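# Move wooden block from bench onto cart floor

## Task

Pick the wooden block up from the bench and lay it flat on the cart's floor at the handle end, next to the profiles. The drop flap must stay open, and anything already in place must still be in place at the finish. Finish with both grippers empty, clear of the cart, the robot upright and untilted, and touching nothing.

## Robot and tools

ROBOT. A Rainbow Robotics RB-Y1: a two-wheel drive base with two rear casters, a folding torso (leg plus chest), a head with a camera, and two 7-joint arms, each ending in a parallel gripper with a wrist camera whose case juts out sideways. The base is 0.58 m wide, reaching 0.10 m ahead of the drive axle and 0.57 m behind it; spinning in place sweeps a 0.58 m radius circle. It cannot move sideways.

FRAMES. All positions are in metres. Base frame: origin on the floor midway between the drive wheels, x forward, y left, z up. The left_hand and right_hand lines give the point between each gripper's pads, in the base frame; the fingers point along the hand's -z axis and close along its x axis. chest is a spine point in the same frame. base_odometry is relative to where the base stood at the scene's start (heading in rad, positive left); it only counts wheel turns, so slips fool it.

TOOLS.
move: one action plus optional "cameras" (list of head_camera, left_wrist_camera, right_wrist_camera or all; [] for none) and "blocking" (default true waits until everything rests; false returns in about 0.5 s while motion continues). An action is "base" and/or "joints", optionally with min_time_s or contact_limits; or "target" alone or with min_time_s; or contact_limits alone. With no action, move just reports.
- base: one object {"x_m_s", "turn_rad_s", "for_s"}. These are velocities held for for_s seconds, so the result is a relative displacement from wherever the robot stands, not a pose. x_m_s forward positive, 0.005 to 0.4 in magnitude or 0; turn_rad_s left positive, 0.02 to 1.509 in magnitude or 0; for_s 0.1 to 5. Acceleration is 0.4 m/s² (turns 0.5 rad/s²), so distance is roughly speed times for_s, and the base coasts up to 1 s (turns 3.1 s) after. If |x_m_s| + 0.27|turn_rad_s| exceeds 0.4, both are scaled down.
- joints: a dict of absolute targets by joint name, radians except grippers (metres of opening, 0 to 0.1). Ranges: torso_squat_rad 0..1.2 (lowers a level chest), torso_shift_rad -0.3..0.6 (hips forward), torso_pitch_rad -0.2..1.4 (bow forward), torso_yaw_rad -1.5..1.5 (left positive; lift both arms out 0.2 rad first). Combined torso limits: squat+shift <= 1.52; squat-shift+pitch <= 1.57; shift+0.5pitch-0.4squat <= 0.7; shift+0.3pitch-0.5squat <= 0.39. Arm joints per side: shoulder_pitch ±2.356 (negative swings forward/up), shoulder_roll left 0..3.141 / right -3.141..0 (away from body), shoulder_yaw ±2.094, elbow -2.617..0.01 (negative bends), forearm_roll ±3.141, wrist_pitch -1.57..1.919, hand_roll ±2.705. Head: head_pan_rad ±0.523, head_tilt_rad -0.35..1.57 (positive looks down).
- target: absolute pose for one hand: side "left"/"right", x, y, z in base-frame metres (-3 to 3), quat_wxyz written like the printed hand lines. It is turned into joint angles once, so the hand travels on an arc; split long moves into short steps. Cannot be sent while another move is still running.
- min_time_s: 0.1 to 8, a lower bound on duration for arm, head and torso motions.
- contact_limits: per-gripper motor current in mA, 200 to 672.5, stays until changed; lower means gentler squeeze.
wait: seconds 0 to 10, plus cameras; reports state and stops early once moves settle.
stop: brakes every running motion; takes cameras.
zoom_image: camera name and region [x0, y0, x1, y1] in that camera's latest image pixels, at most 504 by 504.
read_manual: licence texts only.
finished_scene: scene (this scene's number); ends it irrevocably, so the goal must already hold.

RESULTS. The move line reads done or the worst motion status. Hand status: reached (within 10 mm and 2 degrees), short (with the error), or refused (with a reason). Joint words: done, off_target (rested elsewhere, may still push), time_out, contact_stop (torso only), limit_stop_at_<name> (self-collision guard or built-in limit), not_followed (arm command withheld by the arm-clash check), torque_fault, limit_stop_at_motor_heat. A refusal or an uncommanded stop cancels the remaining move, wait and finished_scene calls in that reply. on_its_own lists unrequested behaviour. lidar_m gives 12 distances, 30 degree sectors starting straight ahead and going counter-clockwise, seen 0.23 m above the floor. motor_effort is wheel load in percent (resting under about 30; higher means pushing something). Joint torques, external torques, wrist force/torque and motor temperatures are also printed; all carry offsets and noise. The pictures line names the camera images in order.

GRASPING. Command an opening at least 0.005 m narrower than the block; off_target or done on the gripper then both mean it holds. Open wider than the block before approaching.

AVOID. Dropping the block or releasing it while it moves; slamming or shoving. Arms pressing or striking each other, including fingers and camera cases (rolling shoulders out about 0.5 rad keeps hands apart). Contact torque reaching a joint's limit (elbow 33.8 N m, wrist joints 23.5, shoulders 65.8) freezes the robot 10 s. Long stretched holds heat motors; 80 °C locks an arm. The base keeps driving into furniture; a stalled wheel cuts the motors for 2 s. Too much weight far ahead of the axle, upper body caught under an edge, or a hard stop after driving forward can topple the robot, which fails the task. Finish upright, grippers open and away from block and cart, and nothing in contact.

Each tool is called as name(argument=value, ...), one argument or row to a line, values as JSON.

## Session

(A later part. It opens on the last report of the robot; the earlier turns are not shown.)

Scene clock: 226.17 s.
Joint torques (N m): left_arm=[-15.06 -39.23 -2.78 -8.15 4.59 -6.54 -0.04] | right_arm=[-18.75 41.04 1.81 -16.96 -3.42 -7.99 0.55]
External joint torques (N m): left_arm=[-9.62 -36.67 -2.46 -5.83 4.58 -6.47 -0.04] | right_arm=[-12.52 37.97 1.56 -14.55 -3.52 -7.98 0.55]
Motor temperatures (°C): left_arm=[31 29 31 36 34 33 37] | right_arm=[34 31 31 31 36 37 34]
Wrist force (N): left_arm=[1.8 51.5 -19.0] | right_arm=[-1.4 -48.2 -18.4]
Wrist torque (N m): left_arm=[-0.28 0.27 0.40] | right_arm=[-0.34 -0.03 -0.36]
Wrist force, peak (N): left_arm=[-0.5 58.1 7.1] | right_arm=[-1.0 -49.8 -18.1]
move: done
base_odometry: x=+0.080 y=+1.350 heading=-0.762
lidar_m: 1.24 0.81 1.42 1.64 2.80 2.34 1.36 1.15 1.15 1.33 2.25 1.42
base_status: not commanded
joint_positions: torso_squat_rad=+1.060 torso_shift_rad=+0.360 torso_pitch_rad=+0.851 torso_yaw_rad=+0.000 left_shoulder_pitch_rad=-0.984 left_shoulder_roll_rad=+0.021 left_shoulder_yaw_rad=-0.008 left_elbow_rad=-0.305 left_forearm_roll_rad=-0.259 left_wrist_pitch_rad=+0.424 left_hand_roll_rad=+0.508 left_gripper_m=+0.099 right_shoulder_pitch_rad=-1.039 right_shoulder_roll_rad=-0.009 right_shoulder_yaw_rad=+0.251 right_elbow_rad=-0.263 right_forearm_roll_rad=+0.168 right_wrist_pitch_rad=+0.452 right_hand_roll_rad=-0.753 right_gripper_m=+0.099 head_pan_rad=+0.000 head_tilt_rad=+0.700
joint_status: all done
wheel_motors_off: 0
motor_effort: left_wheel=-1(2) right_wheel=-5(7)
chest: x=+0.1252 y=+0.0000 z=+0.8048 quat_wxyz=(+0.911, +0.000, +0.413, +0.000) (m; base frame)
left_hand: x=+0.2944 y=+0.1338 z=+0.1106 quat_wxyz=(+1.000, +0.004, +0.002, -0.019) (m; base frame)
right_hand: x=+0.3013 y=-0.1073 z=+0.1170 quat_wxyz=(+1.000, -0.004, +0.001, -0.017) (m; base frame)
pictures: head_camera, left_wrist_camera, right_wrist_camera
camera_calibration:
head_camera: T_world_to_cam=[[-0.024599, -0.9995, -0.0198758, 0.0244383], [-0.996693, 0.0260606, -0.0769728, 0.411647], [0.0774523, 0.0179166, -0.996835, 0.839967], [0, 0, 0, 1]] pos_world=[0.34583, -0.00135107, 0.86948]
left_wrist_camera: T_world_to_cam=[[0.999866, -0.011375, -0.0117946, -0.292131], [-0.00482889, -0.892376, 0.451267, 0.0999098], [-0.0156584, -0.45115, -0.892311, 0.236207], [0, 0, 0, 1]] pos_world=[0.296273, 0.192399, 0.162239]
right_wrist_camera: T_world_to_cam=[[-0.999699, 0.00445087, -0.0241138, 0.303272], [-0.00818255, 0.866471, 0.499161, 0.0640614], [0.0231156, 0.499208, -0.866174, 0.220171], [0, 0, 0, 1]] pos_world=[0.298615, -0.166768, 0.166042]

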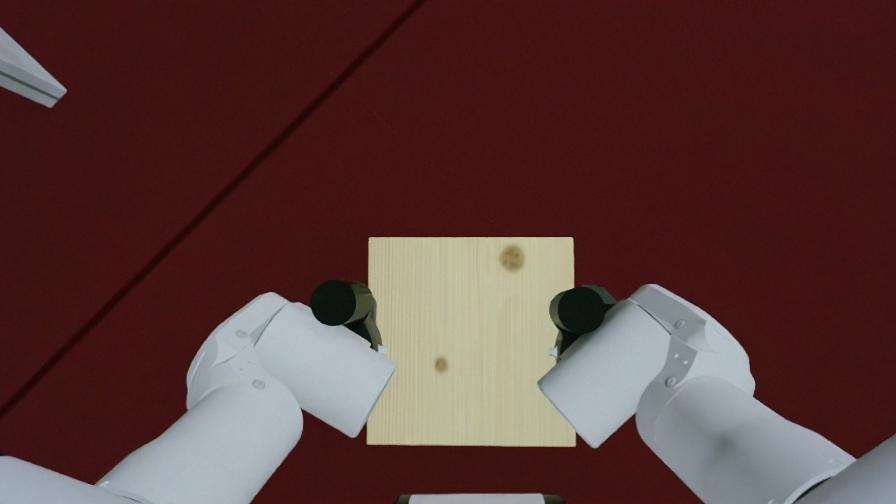

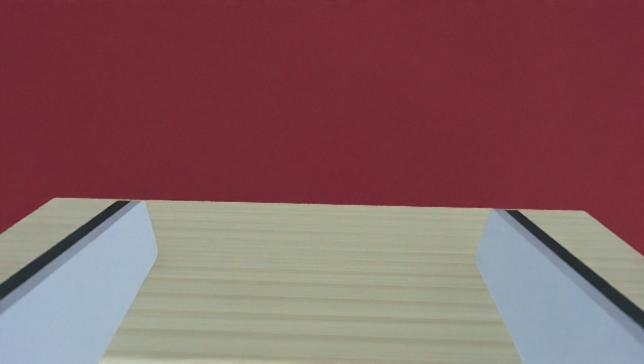

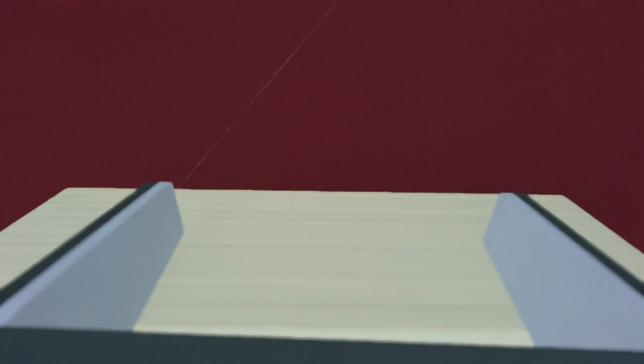

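move(
  joints={"torso_squat_rad":0.6,"torso_shift_rad":0.2,"torso_pitch_rad":0.6,"head_tilt_rad":0.6},
  min_time_s=2.5,
  cameras=["left_wrist_camera","head_camera"],
)

Scene clock: 240.37 s.
Joint torques (N m): left_arm=[-22.19 -35.96 -2.81 -11.61 4.22 -6.93 -0.27] | right_arm=[-26.81 38.56 1.2 -20.24 -3.27 -8.82 0.44]
External joint torques (N m): left_arm=[-10.54 -35.58 -2.65 -6.86 4.3 -6.45 -0.26] | right_arm=[-14.62 37.79 1.14 -15.8 -3.55 -8.45 0.43]
Motor temperatures (°C): left_arm=[31 30 31 36 34 33 37] | right_arm=[34 33 31 32 36 38 34]
Wrist force (N): left_arm=[-2.1 50.8 -19.2] | right_arm=[-5.6 -48.2 -17.8]
Wrist torque (N m): left_arm=[-0.36 0.30 0.42] | right_arm=[-0.21 -0.01 -0.26]
Wrist force, peak (N): left_arm=[2.3 52.1 -20.9] | right_arm=[-1.2 -49.3 -18.8]
move: done
base_odometry: x=+0.080 y=+1.350 heading=-0.762
lidar_m: 1.12 0.81 1.41 1.61 2.79 2.36 1.36 1.15 1.15 1.34 2.25 1.42
base_status: not commanded
joint_positions: torso_squat_rad=+0.600 torso_shift_rad=+0.200 torso_pitch_rad=+0.601 torso_yaw_rad=+0.000 left_shoulder_pitch_rad=-0.983 left_shoulder_roll_rad=+0.021 left_shoulder_yaw_rad=-0.008 left_elbow_rad=-0.305 left_forearm_roll_rad=-0.259 left_wrist_pitch_rad=+0.424 left_hand_roll_rad=+0.508 left_gripper_m=+0.099 right_shoulder_pitch_rad=-1.039 right_shoulder_roll_rad=-0.009 right_shoulder_yaw_rad=+0.251 right_elbow_rad=-0.263 right_forearm_roll_rad=+0.168 right_wrist_pitch_rad=+0.452 right_hand_roll_rad=-0.753 right_gripper_m=+0.099 head_pan_rad=+0.000 head_tilt_rad=+0.600
joint_status: all done
wheel_motors_off: 0
motor_effort: left_wheel=+0(3) right_wheel=-3(8)
chest: x=+0.0618 y=+0.0000 z=+1.1020 quat_wxyz=(+0.955, +0.000, +0.296, +0.000) (m; base frame)
left_hand: x=+0.3971 y=+0.1337 z=+0.4711 quat_wxyz=(+0.992, +0.007, -0.123, -0.018) (m; base frame)
right_hand: x=+0.4022 y=-0.1075 z=+0.4789 quat_wxyz=(+0.992, -0.002, -0.123, -0.017) (m; base frame)
pictures: head_camera, left_wrist_camera
camera_calibration:
head_camera: T_world_to_cam=[[-0.0162963, -0.9995, -0.027104, 0.0362622], [-0.90994, 0.0260605, -0.41392, 0.746599], [0.414419, 0.0179177, -0.90991, 1.00674], [0, 0, 0, 1]] pos_world=[0.26274, -0.00125107, 1.22606]
left_wrist_camera: T_world_to_cam=[[0.971828, -0.0112033, 0.235426, -0.495913], [-0.115991, -0.892273, 0.436342, -0.0111915], [0.205176, -0.451357, -0.868435, 0.460479], [0, 0, 0, 1]] pos_world=[0.386165, 0.192299, 0.521531]

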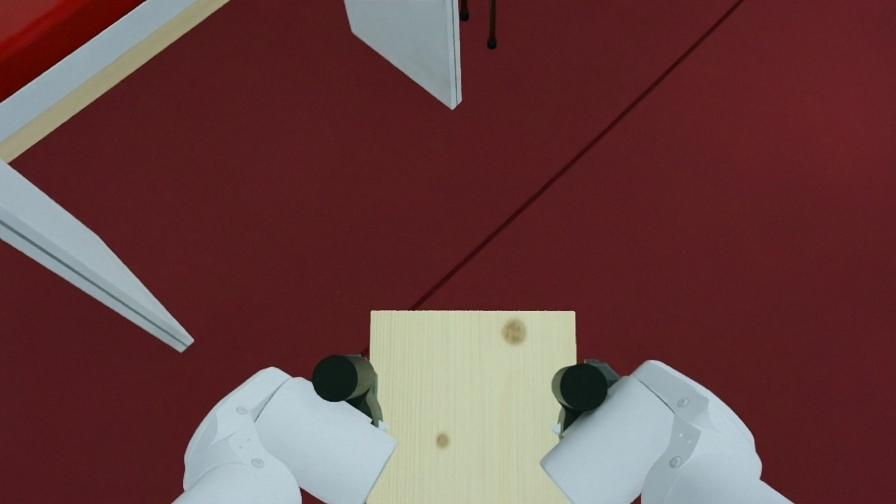

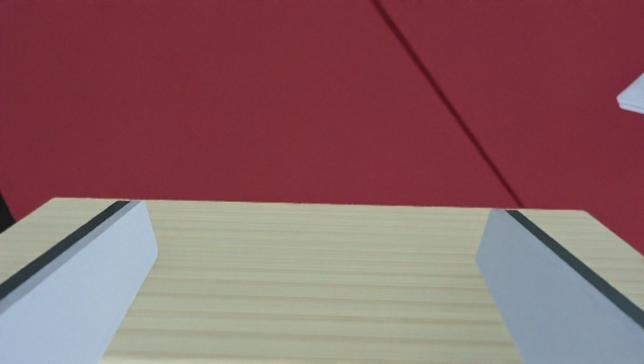

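move(
  base={"turn_rad_s":-0.5,"for_s":1.62},
  cameras=[],
)

move(
  base={"x_m_s":0.35,"for_s":4.71},
  cameras=["left_wrist_camera"],
)

move(
  base={"turn_rad_s":0.6,"for_s":2.615},
  joints={"torso_squat_rad":0.0,"torso_shift_rad":0.0,"torso_pitch_rad":0.2,"head_tilt_rad":0.8},
  min_time_s=4,
  cameras=["head_camera","left_wrist_camera"],
)

Scene clock: 245.53 s.
Joint torques (N m): left_arm=[-22.49 -35.59 -2.6 -11.68 4.12 -6.96 -0.33] | right_arm=[-26.9 38.52 1.59 -20.52 -3.32 -8.86 0.38]
External joint torques (N m): left_arm=[-10.84 -35.2 -2.43 -6.93 4.2 -6.48 -0.32] | right_arm=[-14.72 37.75 1.53 -16.09 -3.59 -8.5 0.37]
Motor temperatures (°C): left_arm=[31 30 31 36 34 33 37] | right_arm=[34 33 31 32 36 39 34]
Wrist force (N): left_arm=[-1.8 50.2 -19.3] | right_arm=[-5.7 -48.6 -18.0]
Wrist torque (N m): left_arm=[-0.22 0.35 0.42] | right_arm=[-0.21 0.02 -0.26]
Wrist force, peak (N): left_arm=[-2.1 51.9 -18.7] | right_arm=[-5.9 -48.8 -18.2]
move: done
base_odometry: x=+0.080 y=+1.350 heading=-1.578
lidar_m: 3.76 1.42 1.13 0.81 1.42 1.88 4.25 1.72 1.21 1.15 1.16 1.54
base_status: done (sent for 1.63 of 1.63 s)
joint_positions: torso_squat_rad=+0.600 torso_shift_rad=+0.200 torso_pitch_rad=+0.601 torso_yaw_rad=+0.000 left_shoulder_pitch_rad=-0.983 left_shoulder_roll_rad=+0.021 left_shoulder_yaw_rad=-0.008 left_elbow_rad=-0.305 left_forearm_roll_rad=-0.259 left_wrist_pitch_rad=+0.424 left_hand_roll_rad=+0.508 left_gripper_m=+0.099 right_shoulder_pitch_rad=-1.038 right_shoulder_roll_rad=-0.009 right_shoulder_yaw_rad=+0.251 right_elbow_rad=-0.263 right_forearm_roll_rad=+0.168 right_wrist_pitch_rad=+0.452 right_hand_roll_rad=-0.753 right_gripper_m=+0.099 head_pan_rad=+0.000 head_tilt_rad=+0.600
joint_status: not commanded
wheel_motors_off: 0
motor_effort: left_wheel=+16(39) right_wheel=-6(33)
chest: x=+0.0618 y=+0.0001 z=+1.1020 quat_wxyz=(+0.955, +0.000, +0.296, +0.000) (m; base frame)
left_hand: x=+0.3970 y=+0.1336 z=+0.4711 quat_wxyz=(+0.992, +0.007, -0.123, -0.018) (m; base frame)
right_hand: x=+0.4021 y=-0.1076 z=+0.4789 quat_wxyz=(+0.992, -0.002, -0.123, -0.017) (m; base frame)
pictures: none
No camera images: "cameras" was empty.

Scene clock: 251.40 s.
Joint torques (N m): left_arm=[-22.54 -35.57 -2.63 -12.1 4.13 -7.15 -0.18] | right_arm=[-27.75 38.46 1.36 -20.57 -3.25 -8.82 0.34]
External joint torques (N m): left_arm=[-10.9 -35.17 -2.46 -7.35 4.21 -6.67 -0.17] | right_arm=[-15.58 37.68 1.3 -16.14 -3.52 -8.45 0.33]
Motor temperatures (°C): left_arm=[31 30 31 36 34 34 37] | right_arm=[35 33 31 33 36 39 34]
Wrist force (N): left_arm=[-1.8 51.1 -18.5] | right_arm=[-4.9 -47.9 -18.2]
Wrist torque (N m): left_arm=[-0.32 0.28 0.37] | right_arm=[-0.29 0.07 -0.29]
Wrist force, peak (N): left_arm=[-1.7 51.5 -19.6] | right_arm=[-3.9 -48.6 -18.8]
move: done
base_odometry: x=+0.068 y=-0.295 heading=-1.578
lidar_m: 3.45 1.09 0.77 0.71 0.74 1.22 5.00 1.61 1.13 1.06 1.08 1.42
base_status: done (sent for 4.7 of 4.7 s)
joint_positions: torso_squat_rad=+0.600 torso_shift_rad=+0.200 torso_pitch_rad=+0.601 torso_yaw_rad=+0.000 left_shoulder_pitch_rad=-0.983 left_shoulder_roll_rad=+0.020 left_shoulder_yaw_rad=-0.008 left_elbow_rad=-0.305 left_forearm_roll_rad=-0.259 left_wrist_pitch_rad=+0.424 left_hand_roll_rad=+0.508 left_gripper_m=+0.099 right_shoulder_pitch_rad=-1.038 right_shoulder_roll_rad=-0.009 right_shoulder_yaw_rad=+0.251 right_elbow_rad=-0.263 right_forearm_roll_rad=+0.168 right_wrist_pitch_rad=+0.452 right_hand_roll_rad=-0.753 right_gripper_m=+0.099 head_pan_rad=+0.000 head_tilt_rad=+0.600
joint_status: not commanded
wheel_motors_off: 0
motor_effort: left_wheel=-1(45) right_wheel=+2(26)
chest: x=+0.0619 y=+0.0001 z=+1.1020 quat_wxyz=(+0.955, +0.000, +0.296, +0.000) (m; base frame)
left_hand: x=+0.3970 y=+0.1336 z=+0.4710 quat_wxyz=(+0.992, +0.007, -0.123, -0.018) (m; base frame)
right_hand: x=+0.4020 y=-0.1076 z=+0.4788 quat_wxyz=(+0.992, -0.003, -0.123, -0.017) (m; base frame)
pictures: left_wrist_camera
camera_calibration:
left_wrist_camera: T_world_to_cam=[[0.971955, -0.0112131, 0.234901, -0.495543], [-0.115811, -0.892169, 0.436603, -0.011431], [0.204676, -0.451563, -0.868446, 0.46052], [0, 0, 0, 1]] pos_world=[0.386064, 0.192199, 0.521331]

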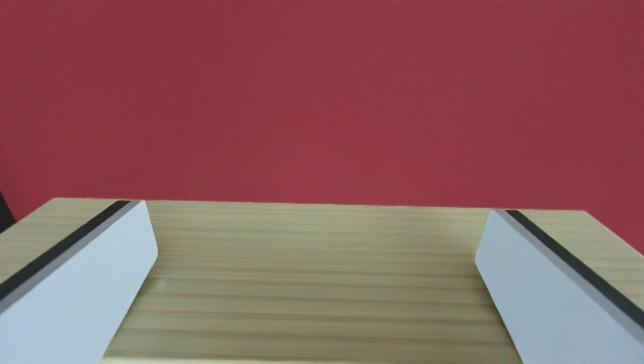

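Scene clock: 255.70 s.
Joint torques (N m): left_arm=[-32.01 -31.64 -2 -16.29 3.8 -8.3 -0.15] | right_arm=[-37.51 34.32 0.97 -24.72 -3.03 -10.08 0.33]
External joint torques (N m): left_arm=[-12.09 -34.73 -2.09 -8.32 4.03 -7.22 -0.12] | right_arm=[-17.51 37.26 1.22 -17.68 -3.54 -9.2 0.3]
Motor temperatures (°C): left_arm=[31 30 31 36 34 34 37] | right_arm=[35 34 31 33 36 39 34]
Wrist force (N): left_arm=[-7.5 50.3 -15.3] | right_arm=[-11.9 -47.8 -15.9]
Wrist torque (N m): left_arm=[-0.29 0.36 0.38] | right_arm=[-0.22 -0.02 -0.25]
Wrist force, peak (N): left_arm=[-2.4 50.9 -19.5] | right_arm=[-7.0 -48.9 -18.3]
move: done
base_odometry: x=+0.068 y=-0.295 heading=-0.019
lidar_m: 0.71 0.74 1.21 4.97 1.58 1.11 1.05 1.08 1.45 3.46 1.09 0.76
base_status: done (sent for 2.6 of 2.6 s)
joint_positions: torso_squat_rad=+0.000 torso_shift_rad=+0.000 torso_pitch_rad=+0.201 torso_yaw_rad=+0.000 left_shoulder_pitch_rad=-0.983 left_shoulder_roll_rad=+0.020 left_shoulder_yaw_rad=-0.008 left_elbow_rad=-0.305 left_forearm_roll_rad=-0.259 left_wrist_pitch_rad=+0.424 left_hand_roll_rad=+0.508 left_gripper_m=+0.099 right_shoulder_pitch_rad=-1.038 right_shoulder_roll_rad=-0.009 right_shoulder_yaw_rad=+0.251 right_elbow_rad=-0.263 right_forearm_roll_rad=+0.168 right_wrist_pitch_rad=+0.452 right_hand_roll_rad=-0.753 right_gripper_m=+0.099 head_pan_rad=+0.000 head_tilt_rad=+0.800
joint_status: all done
wheel_motors_off: 0
motor_effort: left_wheel=+2(35) right_wheel=+21(32)
chest: x=-0.1660 y=+0.0001 z=+1.2837 quat_wxyz=(+0.995, +0.000, +0.100, +0.000) (m; base frame)
left_hand: x=+0.3879 y=+0.1337 z=+0.8326 quat_wxyz=(+0.948, +0.010, -0.317, -0.017) (m; base frame)
right_hand: x=+0.3895 y=-0.1076 z=+0.8418 quat_wxyz=(+0.948, +0.001, -0.317, -0.018) (m; base frame)
pictures: head_camera, left_wrist_camera
camera_calibration:
head_camera: T_world_to_cam=[[-0.0105684, -0.999504, -0.029661, 0.0417665], [-0.809669, 0.0259604, -0.586313, 0.831974], [0.586792, 0.0178192, -0.809542, 1.20087], [0, 0, 0, 1]] pos_world=[-0.0305944, -0.00125112, 1.46119]
left_wrist_camera: T_world_to_cam=[[0.804282, -0.0110486, 0.594145, -0.805783], [-0.276153, -0.892259, 0.357231, -0.041996], [0.526184, -0.451389, -0.720679, 0.528751], [0, 0, 0, 1]] pos_world=[0.35826, 0.192299, 0.874814]

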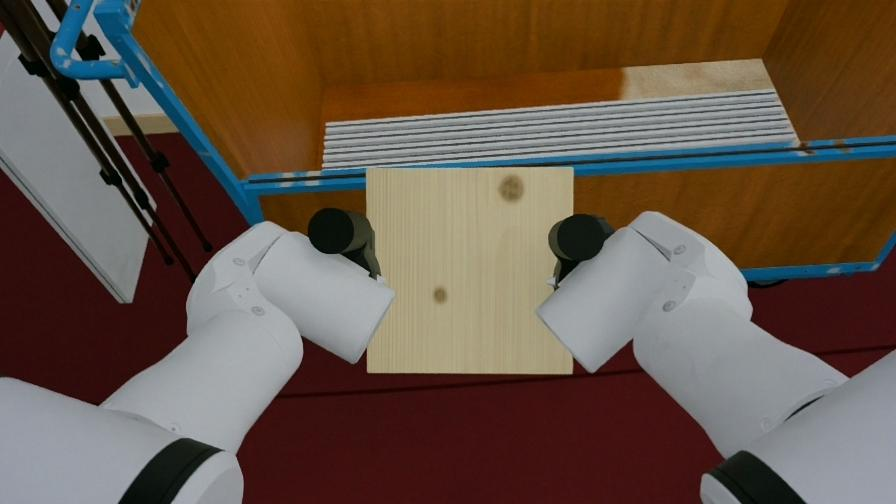

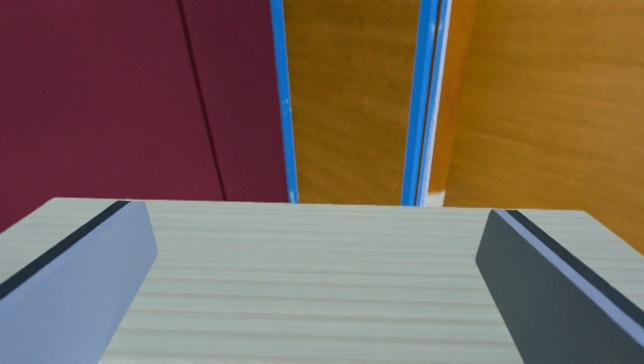

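move(
  base={"turn_rad_s":0.2,"for_s":0.465},
  cameras=[],
)

move(
  base={"x_m_s":0.2,"for_s":2.2},
  joints={"head_pan_rad":0.3},
)

Scene clock: 265.20 s.
Joint torques (N m): left_arm=[-32.8 -31.2 -2.76 -16.58 3.66 -8.53 -0.21] | right_arm=[-37.93 34.63 1.11 -25.13 -3.01 -10.17 0.32]
External joint torques (N m): left_arm=[-12.87 -34.28 -2.84 -8.61 3.88 -7.44 -0.17] | right_arm=[-17.93 37.56 1.36 -18.09 -3.52 -9.3 0.29]
Motor temperatures (°C): left_arm=[32 30 31 37 34 34 37] | right_arm=[36 34 31 34 36 40 34]
Wrist force (N): left_arm=[-7.7 50.0 -15.2] | right_arm=[-12.6 -47.7 -15.7]
Wrist torque (N m): left_arm=[-0.32 0.29 0.39] | right_arm=[-0.29 -0.09 -0.23]
Wrist force, peak (N): left_arm=[-8.5 50.9 -16.4] | right_arm=[-11.6 -48.5 -15.6]
move: done
base_odometry: x=+0.068 y=-0.295 heading=+0.074
lidar_m: 0.72 0.77 1.79 3.60 1.45 1.08 1.04 1.11 1.59 4.87 0.99 0.74
base_status: done (sent for 0.47 of 0.47 s)
joint_positions: torso_squat_rad=+0.000 torso_shift_rad=+0.000 torso_pitch_rad=+0.201 torso_yaw_rad=+0.000 left_shoulder_pitch_rad=-0.983 left_shoulder_roll_rad=+0.020 left_shoulder_yaw_rad=-0.008 left_elbow_rad=-0.305 left_forearm_roll_rad=-0.259 left_wrist_pitch_rad=+0.424 left_hand_roll_rad=+0.508 left_gripper_m=+0.099 right_shoulder_pitch_rad=-1.038 right_shoulder_roll_rad=-0.009 right_shoulder_yaw_rad=+0.251 right_elbow_rad=-0.263 right_forearm_roll_rad=+0.168 right_wrist_pitch_rad=+0.452 right_hand_roll_rad=-0.753 right_gripper_m=+0.099 head_pan_rad=+0.000 head_tilt_rad=+0.800
joint_status: not commanded
wheel_motors_off: 0
motor_effort: left_wheel=-1(17) right_wheel=+20(36)
chest: x=-0.1660 y=+0.0001 z=+1.2837 quat_wxyz=(+0.995, +0.000, +0.100, +0.000) (m; base frame)
left_hand: x=+0.3878 y=+0.1336 z=+0.8325 quat_wxyz=(+0.948, +0.010, -0.317, -0.017) (m; base frame)
right_hand: x=+0.3894 y=-0.1077 z=+0.8417 quat_wxyz=(+0.948, +0.001, -0.317, -0.018) (m; base frame)
pictures: none
No camera images: "cameras" was empty.

Scene clock: 268.23 s.
Joint torques (N m): left_arm=[-32.74 -30.47 -2.57 -16.92 3.68 -8.65 -0.33] | right_arm=[-38.53 34.12 1.36 -25.09 -3 -10.29 0.35]
External joint torques (N m): left_arm=[-12.81 -33.55 -2.66 -8.96 3.9 -7.56 -0.3] | right_arm=[-18.54 37.05 1.6 -18.06 -3.51 -9.41 0.32]
Motor temperatures (°C): left_arm=[32 30 31 37 34 34 37] | right_arm=[36 34 31 35 36 40 34]
Wrist force (N): left_arm=[-7.7 49.9 -14.9] | right_arm=[-11.3 -47.4 -14.3]
Wrist torque (N m): left_arm=[-0.28 0.29 0.34] | right_arm=[-0.34 0.05 -0.24]
Wrist force, peak (N): left_arm=[-8.1 50.8 -16.5] | right_arm=[-12.5 -48.6 -14.3]
move: done
base_odometry: x=+0.507 y=-0.262 heading=+0.074
lidar_m: 0.27 0.30 0.42 4.98 2.03 1.53 1.48 1.59 2.24 3.66 0.40 0.29
base_status: done (sent for 2.2 of 2.2 s)
joint_positions: torso_squat_rad=+0.000 torso_shift_rad=+0.000 torso_pitch_rad=+0.201 torso_yaw_rad=+0.000 left_shoulder_pitch_rad=-0.983 left_shoulder_roll_rad=+0.020 left_shoulder_yaw_rad=-0.008 left_elbow_rad=-0.304 left_forearm_roll_rad=-0.259 left_wrist_pitch_rad=+0.424 left_hand_roll_rad=+0.508 left_gripper_m=+0.099 right_shoulder_pitch_rad=-1.038 right_shoulder_roll_rad=-0.009 right_shoulder_yaw_rad=+0.251 right_elbow_rad=-0.263 right_forearm_roll_rad=+0.168 right_wrist_pitch_rad=+0.452 right_hand_roll_rad=-0.753 right_gripper_m=+0.099 head_pan_rad=+0.300 head_tilt_rad=+0.800
joint_status: all done
wheel_motors_off: 0
motor_effort: left_wheel=+6(39) right_wheel=-6(48)
chest: x=-0.1660 y=+0.0001 z=+1.2837 quat_wxyz=(+0.995, +0.000, +0.100, +0.000) (m; base frame)
left_hand: x=+0.3878 y=+0.1336 z=+0.8324 quat_wxyz=(+0.948, +0.010, -0.317, -0.017) (m; base frame)
right_hand: x=+0.3894 y=-0.1077 z=+0.8415 quat_wxyz=(+0.948, +0.001, -0.317, -0.018) (m; base frame)
pictures: head_camera, left_wrist_camera, right_wrist_camera
camera_calibration:
head_camera: T_world_to_cam=[[0.279005, -0.95619, -0.0886412, 0.159115], [-0.787656, -0.175068, -0.59072, 0.840929], [0.549322, 0.234633, -0.801993, 1.1857], [0, 0, 0, 1]] pos_world=[-0.0333627, 0.0211602, 1.46178]
left_wrist_camera: T_world_to_cam=[[0.804532, -0.01102, 0.593807, -0.805385], [-0.276033, -0.892216, 0.357431, -0.0422679], [0.525865, -0.451475, -0.720858, 0.528901], [0, 0, 0, 1]] pos_world=[0.358159, 0.192198, 0.874614]
right_wrist_camera: T_world_to_cam=[[-0.782858, 0.00456767, -0.622184, 0.827665], [-0.307001, 0.866936, 0.392647, -0.0904205], [0.541187, 0.498398, -0.677286, 0.485114], [0, 0, 0, 1]] pos_world=[0.357647, -0.167172, 0.879023]

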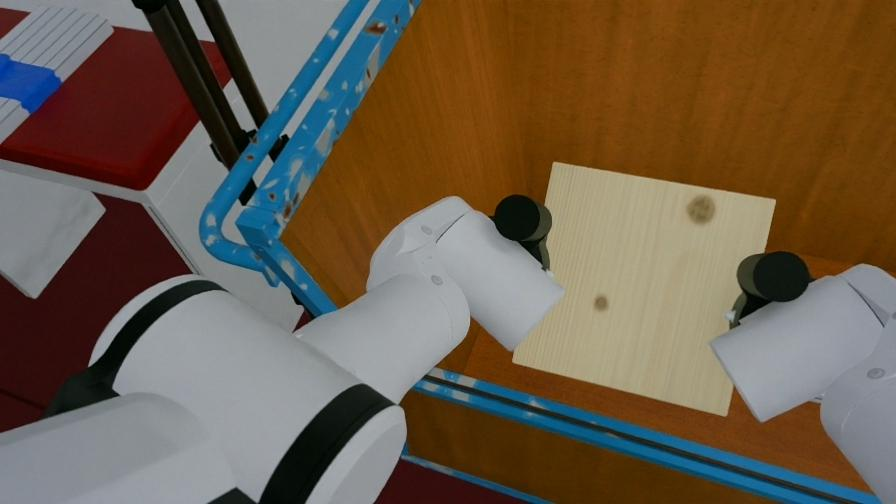

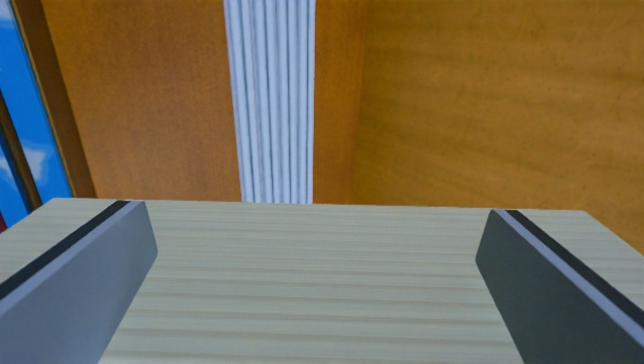

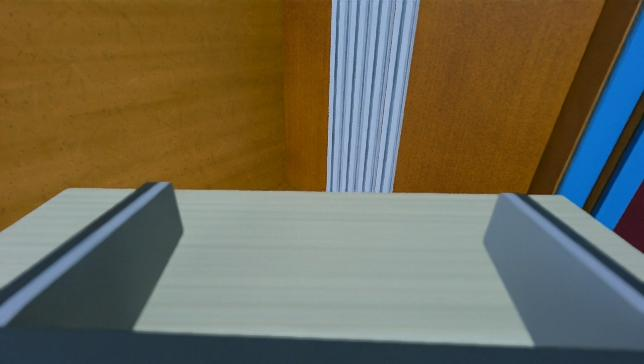

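move(
  base={"x_m_s":-0.2,"for_s":0.9},
  cameras=[],
)

move(
  base={"turn_rad_s":0.25,"for_s":1.0},
  cameras=[],
)

move(
  base={"x_m_s":-0.25,"for_s":1.0},
  cameras=[],
)

move(
  base={"turn_rad_s":-0.25,"for_s":1.07},
  cameras=[],
)

move(
  base={"x_m_s":0.2,"for_s":2.4},
)

Scene clock: 302.90 s.
Joint torques (N m): left_arm=[-33.16 -30.88 -2.57 -17.01 3.79 -8.57 -0.24] | right_arm=[-38.63 34.12 0.59 -25.26 -2.93 -10.29 0.31]
External joint torques (N m): left_arm=[-13.24 -33.96 -2.66 -9.04 4.01 -7.49 -0.21] | right_arm=[-18.64 37.05 0.84 -18.23 -3.43 -9.42 0.28]
Motor temperatures (°C): left_arm=[33 30 31 38 34 35 37] | right_arm=[38 34 31 37 36 41 34]
Wrist force (N): left_arm=[-7.7 50.1 -15.4] | right_arm=[-11.5 -47.6 -15.5]
Wrist torque (N m): left_arm=[-0.34 0.30 0.36] | right_arm=[-0.27 0.01 -0.20]
Wrist force, peak (N): left_arm=[-8.5 50.6 -16.4] | right_arm=[-12.6 -48.0 -15.8]
move: done
base_odometry: x=+0.328 y=-0.275 heading=+0.073
lidar_m: 0.46 0.49 1.03 4.46 1.79 1.35 1.31 1.39 1.96 4.27 0.63 0.48
base_status: done (sent for 0.9 of 0.9 s)
joint_positions: torso_squat_rad=+0.000 torso_shift_rad=+0.000 torso_pitch_rad=+0.201 torso_yaw_rad=+0.000 left_shoulder_pitch_rad=-0.983 left_shoulder_roll_rad=+0.020 left_shoulder_yaw_rad=-0.008 left_elbow_rad=-0.304 left_forearm_roll_rad=-0.259 left_wrist_pitch_rad=+0.424 left_hand_roll_rad=+0.508 left_gripper_m=+0.099 right_shoulder_pitch_rad=-1.038 right_shoulder_roll_rad=-0.009 right_shoulder_yaw_rad=+0.251 right_elbow_rad=-0.262 right_forearm_roll_rad=+0.168 right_wrist_pitch_rad=+0.452 right_hand_roll_rad=-0.753 right_gripper_m=+0.099 head_pan_rad=+0.300 head_tilt_rad=+0.800
joint_status: not commanded
wheel_motors_off: 0
motor_effort: left_wheel=-23(36) right_wheel=+8(40)
chest: x=-0.1660 y=+0.0001 z=+1.2837 quat_wxyz=(+0.995, +0.000, +0.100, +0.000) (m; base frame)
left_hand: x=+0.3877 y=+0.1336 z=+0.8324 quat_wxyz=(+0.948, +0.010, -0.317, -0.017) (m; base frame)
right_hand: x=+0.3893 y=-0.1077 z=+0.8416 quat_wxyz=(+0.948, +0.001, -0.317, -0.018) (m; base frame)
pictures: none
No camera images: "cameras" was empty.

Scene clock: 304.77 s.
Joint torques (N m): left_arm=[-33.12 -30.93 -2.43 -16.91 3.75 -8.56 -0.28] | right_arm=[-38.88 34.26 1.13 -25.42 -2.95 -10.09 0.33]
External joint torques (N m): left_arm=[-13.2 -34.02 -2.52 -8.94 3.98 -7.47 -0.24] | right_arm=[-18.88 37.19 1.37 -18.39 -3.46 -9.21 0.3]
Motor temperatures (°C): left_arm=[33 30 31 38 34 35 37] | right_arm=[38 34 31 37 36 41 34]
Wrist force (N): left_arm=[-8.3 50.1 -16.0] | right_arm=[-11.7 -47.7 -14.8]
Wrist torque (N m): left_arm=[-0.35 0.22 0.37] | right_arm=[-0.32 0.03 -0.21]
Wrist force, peak (N): left_arm=[-8.4 50.9 -16.0] | right_arm=[-11.7 -48.8 -14.9]
move: done
base_odometry: x=+0.327 y=-0.276 heading=+0.323
lidar_m: 0.46 0.55 1.67 2.52 1.50 1.31 1.31 1.56 2.81 0.88 0.53 0.46
base_status: done (sent for 1 of 1 s)
joint_positions: torso_squat_rad=+0.000 torso_shift_rad=+0.000 torso_pitch_rad=+0.201 torso_yaw_rad=+0.000 left_shoulder_pitch_rad=-0.983 left_shoulder_roll_rad=+0.020 left_shoulder_yaw_rad=-0.008 left_elbow_rad=-0.304 left_forearm_roll_rad=-0.259 left_wrist_pitch_rad=+0.424 left_hand_roll_rad=+0.508 left_gripper_m=+0.099 right_shoulder_pitch_rad=-1.038 right_shoulder_roll_rad=-0.009 right_shoulder_yaw_rad=+0.251 right_elbow_rad=-0.262 right_forearm_roll_rad=+0.168 right_wrist_pitch_rad=+0.452 right_hand_roll_rad=-0.753 right_gripper_m=+0.099 head_pan_rad=+0.300 head_tilt_rad=+0.800
joint_status: not commanded
wheel_motors_off: 0
motor_effort: left_wheel=-6(45) right_wheel=+12(30)
chest: x=-0.1660 y=+0.0001 z=+1.2837 quat_wxyz=(+0.995, +0.000, +0.100, +0.000) (m; base frame)
left_hand: x=+0.3877 y=+0.1336 z=+0.8324 quat_wxyz=(+0.948, +0.010, -0.317, -0.017) (m; base frame)
right_hand: x=+0.3893 y=-0.1077 z=+0.8416 quat_wxyz=(+0.948, +0.001, -0.317, -0.018) (m; base frame)
pictures: none
No camera images: "cameras" was empty.

Scene clock: 306.73 s.
Joint torques (N m): left_arm=[-33.18 -30.9 -2.15 -17.02 3.72 -8.69 -0.25] | right_arm=[-38.96 33.86 1.36 -25.38 -2.85 -10.2 0.35]
External joint torques (N m): left_arm=[-13.26 -33.99 -2.24 -9.05 3.94 -7.61 -0.21] | right_arm=[-18.97 36.79 1.61 -18.34 -3.36 -9.32 0.32]
Motor temperatures (°C): left_arm=[33 30 31 38 34 35 37] | right_arm=[38 34 31 37 36 41 34]
Wrist force (N): left_arm=[-7.3 50.1 -15.9] | right_arm=[-11.7 -47.4 -15.3]
Wrist torque (N m): left_arm=[-0.33 0.30 0.38] | right_arm=[-0.26 0.02 -0.18]
Wrist force, peak (N): left_arm=[-8.3 51.2 -16.7] | right_arm=[-11.4 -48.4 -15.2]
move: done
base_odometry: x=+0.090 y=-0.355 heading=+0.324
lidar_m: 0.70 1.18 1.86 2.06 1.22 1.07 1.06 1.29 2.30 2.85 0.80 0.69
base_status: done (sent for 1 of 1 s)
joint_positions: torso_squat_rad=+0.000 torso_shift_rad=+0.000 torso_pitch_rad=+0.201 torso_yaw_rad=+0.000 left_shoulder_pitch_rad=-0.983 left_shoulder_roll_rad=+0.020 left_shoulder_yaw_rad=-0.008 left_elbow_rad=-0.304 left_forearm_roll_rad=-0.259 left_wrist_pitch_rad=+0.424 left_hand_roll_rad=+0.508 left_gripper_m=+0.099 right_shoulder_pitch_rad=-1.037 right_shoulder_roll_rad=-0.009 right_shoulder_yaw_rad=+0.251 right_elbow_rad=-0.262 right_forearm_roll_rad=+0.168 right_wrist_pitch_rad=+0.452 right_hand_roll_rad=-0.753 right_gripper_m=+0.099 head_pan_rad=+0.300 head_tilt_rad=+0.800
joint_status: not commanded
wheel_motors_off: 0
motor_effort: left_wheel=+14(39) right_wheel=-15(35)
chest: x=-0.1660 y=+0.0001 z=+1.2837 quat_wxyz=(+0.995, +0.000, +0.100, +0.000) (m; base frame)
left_hand: x=+0.3877 y=+0.1336 z=+0.8324 quat_wxyz=(+0.948, +0.010, -0.317, -0.017) (m; base frame)
right_hand: x=+0.3893 y=-0.1077 z=+0.8416 quat_wxyz=(+0.948, +0.001, -0.317, -0.018) (m; base frame)
pictures: none
No camera images: "cameras" was empty.

Scene clock: 308.67 s.
Joint torques (N m): left_arm=[-33.11 -31.27 -2.45 -17.03 3.69 -8.64 -0.12] | right_arm=[-39.28 33.93 1.54 -25.3 -2.8 -10.12 0.41]
External joint torques (N m): left_arm=[-13.19 -34.35 -2.54 -9.06 3.91 -7.56 -0.08] | right_arm=[-19.28 36.87 1.79 -18.26 -3.31 -9.25 0.38]
Motor temperatures (°C): left_arm=[33 30 31 38 34 35 37] | right_arm=[38 34 31 37 36 41 34]
Wrist force (N): left_arm=[-8.9 49.9 -16.0] | right_arm=[-11.7 -47.4 -15.5]
Wrist torque (N m): left_arm=[-0.29 0.19 0.33] | right_arm=[-0.31 0.01 -0.21]
Wrist force, peak (N): left_arm=[-8.7 50.9 -16.1] | right_arm=[-11.9 -48.5 -15.4]
move: done
base_odometry: x=+0.090 y=-0.355 heading=+0.058
lidar_m: 0.70 0.74 1.85 3.86 1.48 1.09 1.06 1.14 1.58 4.65 0.97 0.72
base_status: done (sent for 1.07 of 1.07 s)
joint_positions: torso_squat_rad=+0.000 torso_shift_rad=+0.000 torso_pitch_rad=+0.201 torso_yaw_rad=+0.000 left_shoulder_pitch_rad=-0.983 left_shoulder_roll_rad=+0.020 left_shoulder_yaw_rad=-0.008 left_elbow_rad=-0.304 left_forearm_roll_rad=-0.259 left_wrist_pitch_rad=+0.424 left_hand_roll_rad=+0.508 left_gripper_m=+0.099 right_shoulder_pitch_rad=-1.037 right_shoulder_roll_rad=-0.009 right_shoulder_yaw_rad=+0.251 right_elbow_rad=-0.262 right_forearm_roll_rad=+0.168 right_wrist_pitch_rad=+0.452 right_hand_roll_rad=-0.753 right_gripper_m=+0.099 head_pan_rad=+0.300 head_tilt_rad=+0.800
joint_status: not commanded
wheel_motors_off: 0
motor_effort: left_wheel=+21(44) right_wheel=-1(34)
chest: x=-0.1660 y=+0.0001 z=+1.2837 quat_wxyz=(+0.995, +0.000, +0.100, +0.000) (m; base frame)
left_hand: x=+0.3877 y=+0.1336 z=+0.8324 quat_wxyz=(+0.948, +0.010, -0.317, -0.017) (m; base frame)
right_hand: x=+0.3893 y=-0.1077 z=+0.8415 quat_wxyz=(+0.948, +0.001, -0.317, -0.018) (m; base frame)
pictures: none
No camera images: "cameras" was empty.

Scene clock: 311.97 s.
Joint torques (N m): left_arm=[-32.81 -30.77 -2.7 -17.01 3.71 -8.61 -0.16] | right_arm=[-38.82 33.66 0.82 -25.35 -2.93 -10.14 0.28]
External joint torques (N m): left_arm=[-12.89 -33.86 -2.79 -9.05 3.93 -7.53 -0.13] | right_arm=[-18.83 36.59 1.07 -18.31 -3.44 -9.27 0.25]
Motor temperatures (°C): left_arm=[33 30 31 38 34 35 37] | right_arm=[38 34 31 37 36 41 34]
Wrist force (N): left_arm=[-8.4 50.8 -16.0] | right_arm=[-12.1 -47.8 -15.8]
Wrist torque (N m): left_arm=[-0.33 0.29 0.35] | right_arm=[-0.29 -0.01 -0.26]
Wrist force, peak (N): left_arm=[-8.3 51.0 -16.5] | right_arm=[-10.6 -48.6 -15.5]
move: done
base_odometry: x=+0.569 y=-0.327 heading=+0.057
lidar_m: 0.21 0.23 0.33 4.38 2.16 1.60 1.54 1.64 2.28 0.79 0.31 0.23
base_status: done (sent for 2.4 of 2.4 s)
joint_positions: torso_squat_rad=+0.000 torso_shift_rad=+0.000 torso_pitch_rad=+0.201 torso_yaw_rad=+0.000 left_shoulder_pitch_rad=-0.983 left_shoulder_roll_rad=+0.020 left_shoulder_yaw_rad=-0.008 left_elbow_rad=-0.304 left_forearm_roll_rad=-0.259 left_wrist_pitch_rad=+0.424 left_hand_roll_rad=+0.508 left_gripper_m=+0.099 right_shoulder_pitch_rad=-1.038 right_shoulder_roll_rad=-0.009 right_shoulder_yaw_rad=+0.251 right_elbow_rad=-0.262 right_forearm_roll_rad=+0.168 right_wrist_pitch_rad=+0.452 right_hand_roll_rad=-0.753 right_gripper_m=+0.099 head_pan_rad=+0.300 head_tilt_rad=+0.800
joint_status: not commanded
wheel_motors_off: 0
motor_effort: left_wheel=-5(47) right_wheel=+5(39)
chest: x=-0.1660 y=+0.0001 z=+1.2837 quat_wxyz=(+0.995, +0.000, +0.100, +0.000) (m; base frame)
left_hand: x=+0.3878 y=+0.1336 z=+0.8324 quat_wxyz=(+0.948, +0.010, -0.317, -0.017) (m; base frame)
right_hand: x=+0.3893 y=-0.1077 z=+0.8415 quat_wxyz=(+0.948, +0.001, -0.317, -0.018) (m; base frame)
pictures: head_camera, left_wrist_camera, right_wrist_camera
camera_calibration:
head_camera: T_world_to_cam=[[0.279056, -0.956168, -0.0887186, 0.159134], [-0.787646, -0.175062, -0.590734, 0.840932], [0.549309, 0.234727, -0.801974, 1.18569], [0, 0, 0, 1]] pos_world=[-0.0333625, 0.02106, 1.46178]
left_wrist_camera: T_world_to_cam=[[0.804563, -0.0110462, 0.593764, -0.805353], [-0.276013, -0.892232, 0.357405, -0.0422492], [0.525827, -0.451442, -0.720906, 0.528951], [0, 0, 0, 1]] pos_world=[0.358159, 0.192198, 0.874614]
right_wrist_camera: T_world_to_cam=[[-0.782885, 0.00461329, -0.622149, 0.827589], [-0.307038, 0.866858, 0.392791, -0.0905954], [0.541127, 0.498534, -0.677234, 0.484995], [0, 0, 0, 1]] pos_world=[0.357647, -0.167071, 0.878923]

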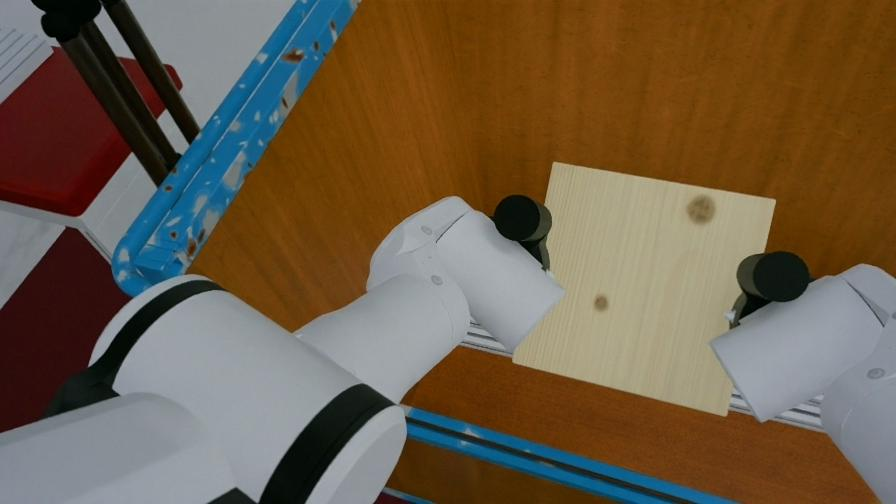

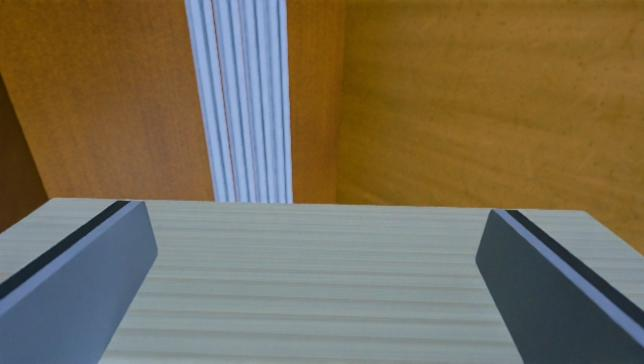

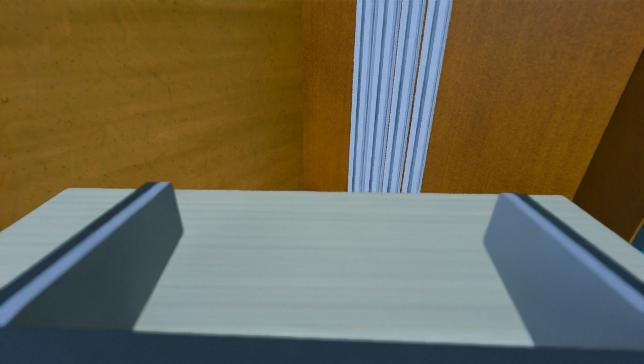

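move(
  base={"x_m_s":0.05,"for_s":0.56},
  cameras=[],
)

move(
  joints={"torso_squat_rad":0.4,"torso_shift_rad":0.25,"torso_pitch_rad":0.7,"head_tilt_rad":0.6},
  min_time_s=3,
)

Scene clock: 318.07 s.
Joint torques (N m): left_arm=[-32.84 -30.81 -2.37 -17 3.78 -8.61 -0.22] | right_arm=[-38.82 33.81 1.02 -25.35 -2.87 -10.21 0.36]
External joint torques (N m): left_arm=[-12.92 -33.89 -2.46 -9.03 4 -7.52 -0.19] | right_arm=[-18.83 36.75 1.27 -18.31 -3.37 -9.34 0.33]
Motor temperatures (°C): left_arm=[33 30 31 38 34 35 37] | right_arm=[38 34 31 37 36 42 34]
Wrist force (N): left_arm=[-8.4 50.1 -16.8] | right_arm=[-11.6 -47.8 -15.6]
Wrist torque (N m): left_arm=[-0.24 0.26 0.33] | right_arm=[-0.29 0.03 -0.20]
Wrist force, peak (N): left_arm=[-8.9 51.0 -16.1] | right_arm=[-10.1 -48.6 -15.9]
move: done
base_odometry: x=+0.598 y=-0.326 heading=+0.057
lidar_m: 0.19 0.20 0.29 1.64 2.19 1.63 1.57 1.67 2.33 0.71 0.27 0.19
base_status: done (sent for 0.57 of 0.57 s)
joint_positions: torso_squat_rad=+0.000 torso_shift_rad=+0.000 torso_pitch_rad=+0.201 torso_yaw_rad=+0.000 left_shoulder_pitch_rad=-0.983 left_shoulder_roll_rad=+0.020 left_shoulder_yaw_rad=-0.008 left_elbow_rad=-0.304 left_forearm_roll_rad=-0.259 left_wrist_pitch_rad=+0.424 left_hand_roll_rad=+0.508 left_gripper_m=+0.099 right_shoulder_pitch_rad=-1.038 right_shoulder_roll_rad=-0.009 right_shoulder_yaw_rad=+0.251 right_elbow_rad=-0.262 right_forearm_roll_rad=+0.168 right_wrist_pitch_rad=+0.452 right_hand_roll_rad=-0.753 right_gripper_m=+0.099 head_pan_rad=+0.300 head_tilt_rad=+0.800
joint_status: not commanded
wheel_motors_off: 0
motor_effort: left_wheel=-6(21) right_wheel=+3(31)
chest: x=-0.1660 y=+0.0001 z=+1.2837 quat_wxyz=(+0.995, +0.000, +0.100, +0.000) (m; base frame)
left_hand: x=+0.3878 y=+0.1336 z=+0.8324 quat_wxyz=(+0.948, +0.010, -0.317, -0.017) (m; base frame)
right_hand: x=+0.3893 y=-0.1077 z=+0.8415 quat_wxyz=(+0.948, +0.001, -0.317, -0.018) (m; base frame)
pictures: none
No camera images: "cameras" was empty.

Scene clock: 321.37 s.
Joint torques (N m): left_arm=[-21.26 -35.96 -2.63 -11.87 3.93 -7.29 -0.2] | right_arm=[-26.56 38.7 1.63 -20.06 -3.19 -8.82 0.27]
External joint torques (N m): left_arm=[-12.05 -34.68 -2.4 -8.07 3.99 -6.97 -0.19] | right_arm=[-16.71 36.99 1.49 -16.41 -3.4 -8.6 0.26]
Motor temperatures (°C): left_arm=[33 30 31 38 34 35 37] | right_arm=[38 34 31 37 36 41 34]
Wrist force (N): left_arm=[-0.3 51.9 -19.6] | right_arm=[-3.8 -48.9 -17.9]
Wrist torque (N m): left_arm=[-0.34 0.34 0.34] | right_arm=[-0.28 0.04 -0.29]
Wrist force, peak (N): left_arm=[-1.2 52.2 -19.5] | right_arm=[-3.6 -48.6 -18.9]
move: done
base_odometry: x=+0.598 y=-0.326 heading=+0.057
lidar_m: 0.19 0.20 0.28 1.65 2.19 1.65 1.57 1.68 2.31 0.70 0.28 0.20
base_status: not commanded
joint_positions: torso_squat_rad=+0.400 torso_shift_rad=+0.250 torso_pitch_rad=+0.701 torso_yaw_rad=+0.000 left_shoulder_pitch_rad=-0.983 left_shoulder_roll_rad=+0.020 left_shoulder_yaw_rad=-0.008 left_elbow_rad=-0.305 left_forearm_roll_rad=-0.259 left_wrist_pitch_rad=+0.424 left_hand_roll_rad=+0.508 left_gripper_m=+0.099 right_shoulder_pitch_rad=-1.038 right_shoulder_roll_rad=-0.009 right_shoulder_yaw_rad=+0.251 right_elbow_rad=-0.263 right_forearm_roll_rad=+0.168 right_wrist_pitch_rad=+0.452 right_hand_roll_rad=-0.753 right_gripper_m=+0.099 head_pan_rad=+0.300 head_tilt_rad=+0.600
joint_status: all done
wheel_motors_off: 0
motor_effort: left_wheel=-3(6) right_wheel=+2(9)
chest: x=+0.1313 y=+0.0001 z=+1.1417 quat_wxyz=(+0.939, +0.000, +0.343, +0.000) (m; base frame)
left_hand: x=+0.4014 y=+0.1336 z=+0.4803 quat_wxyz=(+0.997, +0.006, -0.073, -0.019) (m; base frame)
right_hand: x=+0.4071 y=-0.1075 z=+0.4876 quat_wxyz=(+0.997, -0.003, -0.073, -0.017) (m; base frame)
pictures: head_camera, left_wrist_camera, right_wrist_camera
camera_calibration:
head_camera: T_world_to_cam=[[0.206758, -0.954336, -0.215624, 0.217946], [-0.934971, -0.127798, -0.330902, 0.734404], [0.288236, 0.270019, -0.9187, 1.04155], [0, 0, 0, 1]] pos_world=[0.341373, 0.0206122, 1.24688]
left_wrist_camera: T_world_to_cam=[[0.990616, -0.0111527, 0.136218, -0.46214], [-0.0713604, -0.892232, 0.445904, -0.0373321], [0.116565, -0.45144, -0.884655, 0.510946], [0, 0, 0, 1]] pos_world=[0.395581, 0.192199, 0.531609]
right_wrist_camera: T_world_to_cam=[[-0.985141, 0.00452632, -0.171689, 0.484108], [-0.0817823, 0.866683, 0.492109, -0.0864245], [0.151028, 0.498838, -0.853435, 0.480478], [0, 0, 0, 1]] pos_world=[0.397281, -0.16697, 0.535704]

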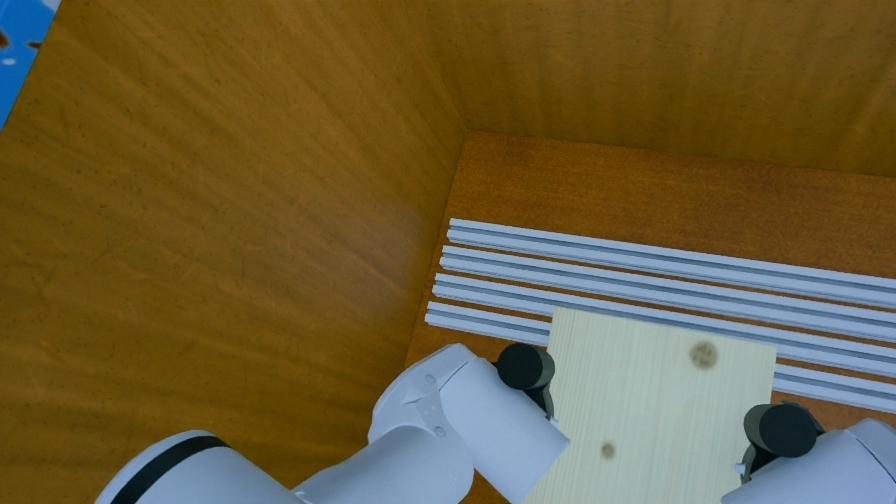

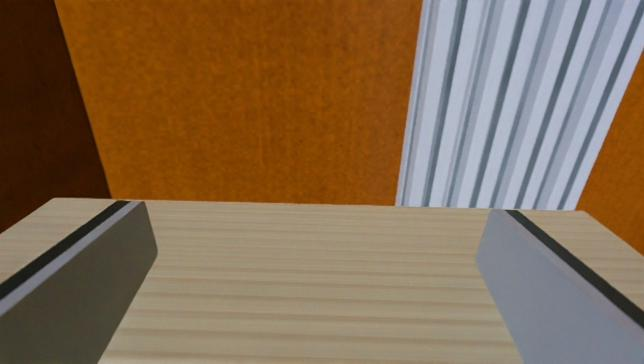

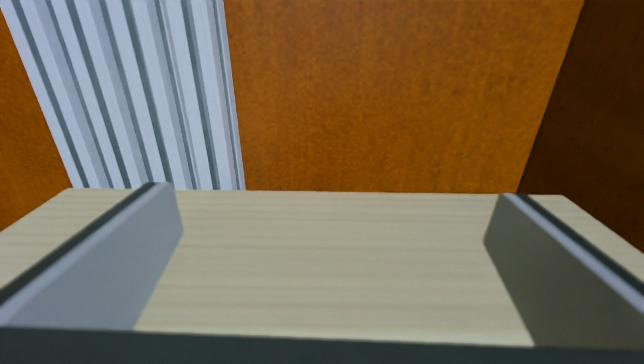

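move(
  joints={"torso_squat_rad":0.5,"torso_shift_rad":0.31,"torso_pitch_rad":0.79},
  min_time_s=2,
)

Scene clock: 328.30 s.
Joint torques (N m): left_arm=[-18.59 -36.86 -2.83 -10.75 3.9 -6.88 -0.09] | right_arm=[-23.94 40.2 1.54 -18.97 -3.47 -8.49 0.12]
External joint torques (N m): left_arm=[-11.63 -34.79 -2.55 -7.83 3.92 -6.72 -0.09] | right_arm=[-16.25 37.66 1.33 -16.06 -3.62 -8.4 0.12]
Motor temperatures (°C): left_arm=[33 30 31 38 34 35 37] | right_arm=[37 34 31 37 36 41 34]
Wrist force (N): left_arm=[0.8 51.4 -19.5] | right_arm=[-2.4 -48.6 -19.0]
Wrist torque (N m): left_arm=[-0.25 0.25 0.30] | right_arm=[-0.27 0.01 -0.30]
Wrist force, peak (N): left_arm=[0.4 52.1 -19.9] | right_arm=[-3.7 -48.9 -18.9]
move: done
base_odometry: x=+0.598 y=-0.326 heading=+0.057
lidar_m: 0.18 0.20 0.28 1.65 2.21 1.63 1.57 1.67 2.31 0.70 0.27 0.20
base_status: not commanded
joint_positions: torso_squat_rad=+0.500 torso_shift_rad=+0.310 torso_pitch_rad=+0.791 torso_yaw_rad=+0.000 left_shoulder_pitch_rad=-0.983 left_shoulder_roll_rad=+0.020 left_shoulder_yaw_rad=-0.008 left_elbow_rad=-0.305 left_forearm_roll_rad=-0.259 left_wrist_pitch_rad=+0.424 left_hand_roll_rad=+0.508 left_gripper_m=+0.099 right_shoulder_pitch_rad=-1.038 right_shoulder_roll_rad=-0.009 right_shoulder_yaw_rad=+0.251 right_elbow_rad=-0.263 right_forearm_roll_rad=+0.168 right_wrist_pitch_rad=+0.452 right_hand_roll_rad=-0.753 right_gripper_m=+0.099 head_pan_rad=+0.300 head_tilt_rad=+0.600
joint_status: all done
wheel_motors_off: 0
motor_effort: left_wheel=-2(3) right_wheel=+1(4)
chest: x=+0.1795 y=+0.0001 z=+1.0832 quat_wxyz=(+0.923, +0.000, +0.385, +0.000) (m; base frame)
left_hand: x=+0.3894 y=+0.1336 z=+0.4002 quat_wxyz=(+0.999, +0.005, -0.028, -0.019) (m; base frame)
right_hand: x=+0.3958 y=-0.1075 z=+0.4070 quat_wxyz=(+0.999, -0.004, -0.028, -0.017) (m; base frame)
pictures: head_camera, left_wrist_camera, right_wrist_camera
camera_calibration:
head_camera: T_world_to_cam=[[0.186598, -0.954329, -0.233318, 0.218135], [-0.960896, -0.127827, -0.245639, 0.672416], [0.204596, 0.270031, -0.940863, 1.0129], [0, 0, 0, 1]] pos_world=[0.398183, 0.0206121, 1.16907]
left_wrist_camera: T_world_to_cam=[[0.998828, -0.0111116, 0.04711, -0.406806], [-0.0311748, -0.892219, 0.450526, -0.0198693], [0.0370263, -0.451466, -0.89152, 0.475222], [0, 0, 0, 1]] pos_world=[0.388114, 0.192299, 0.451786]
right_wrist_camera: T_world_to_cam=[[-0.99655, 0.00451327, -0.0828695, 0.427347], [-0.0374415, 0.866681, 0.497455, -0.0674005], [0.0740666, 0.498842, -0.863522, 0.447949], [0, 0, 0, 1]] pos_world=[0.390171, -0.16697, 0.455757]

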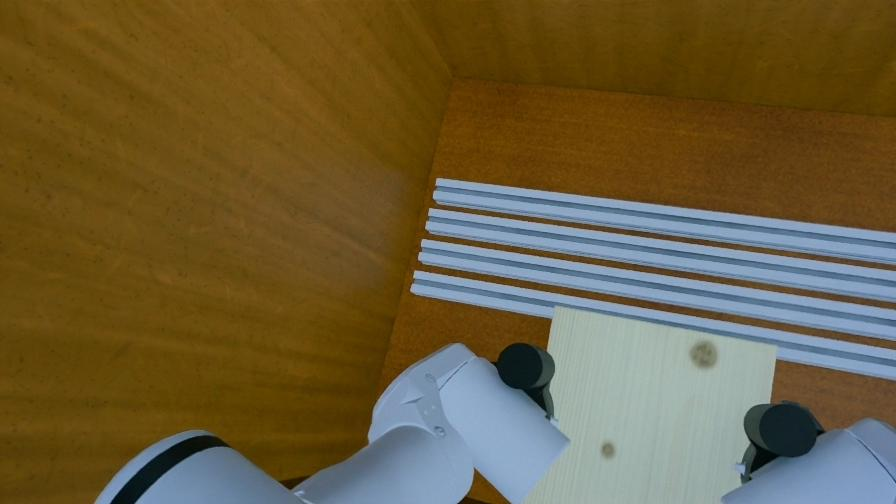

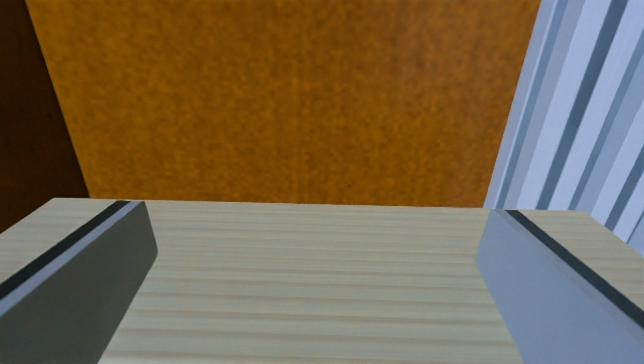

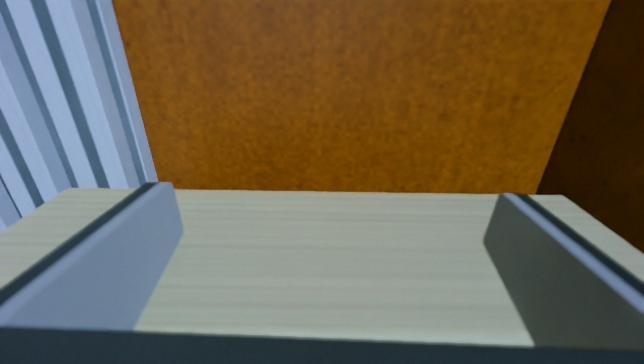

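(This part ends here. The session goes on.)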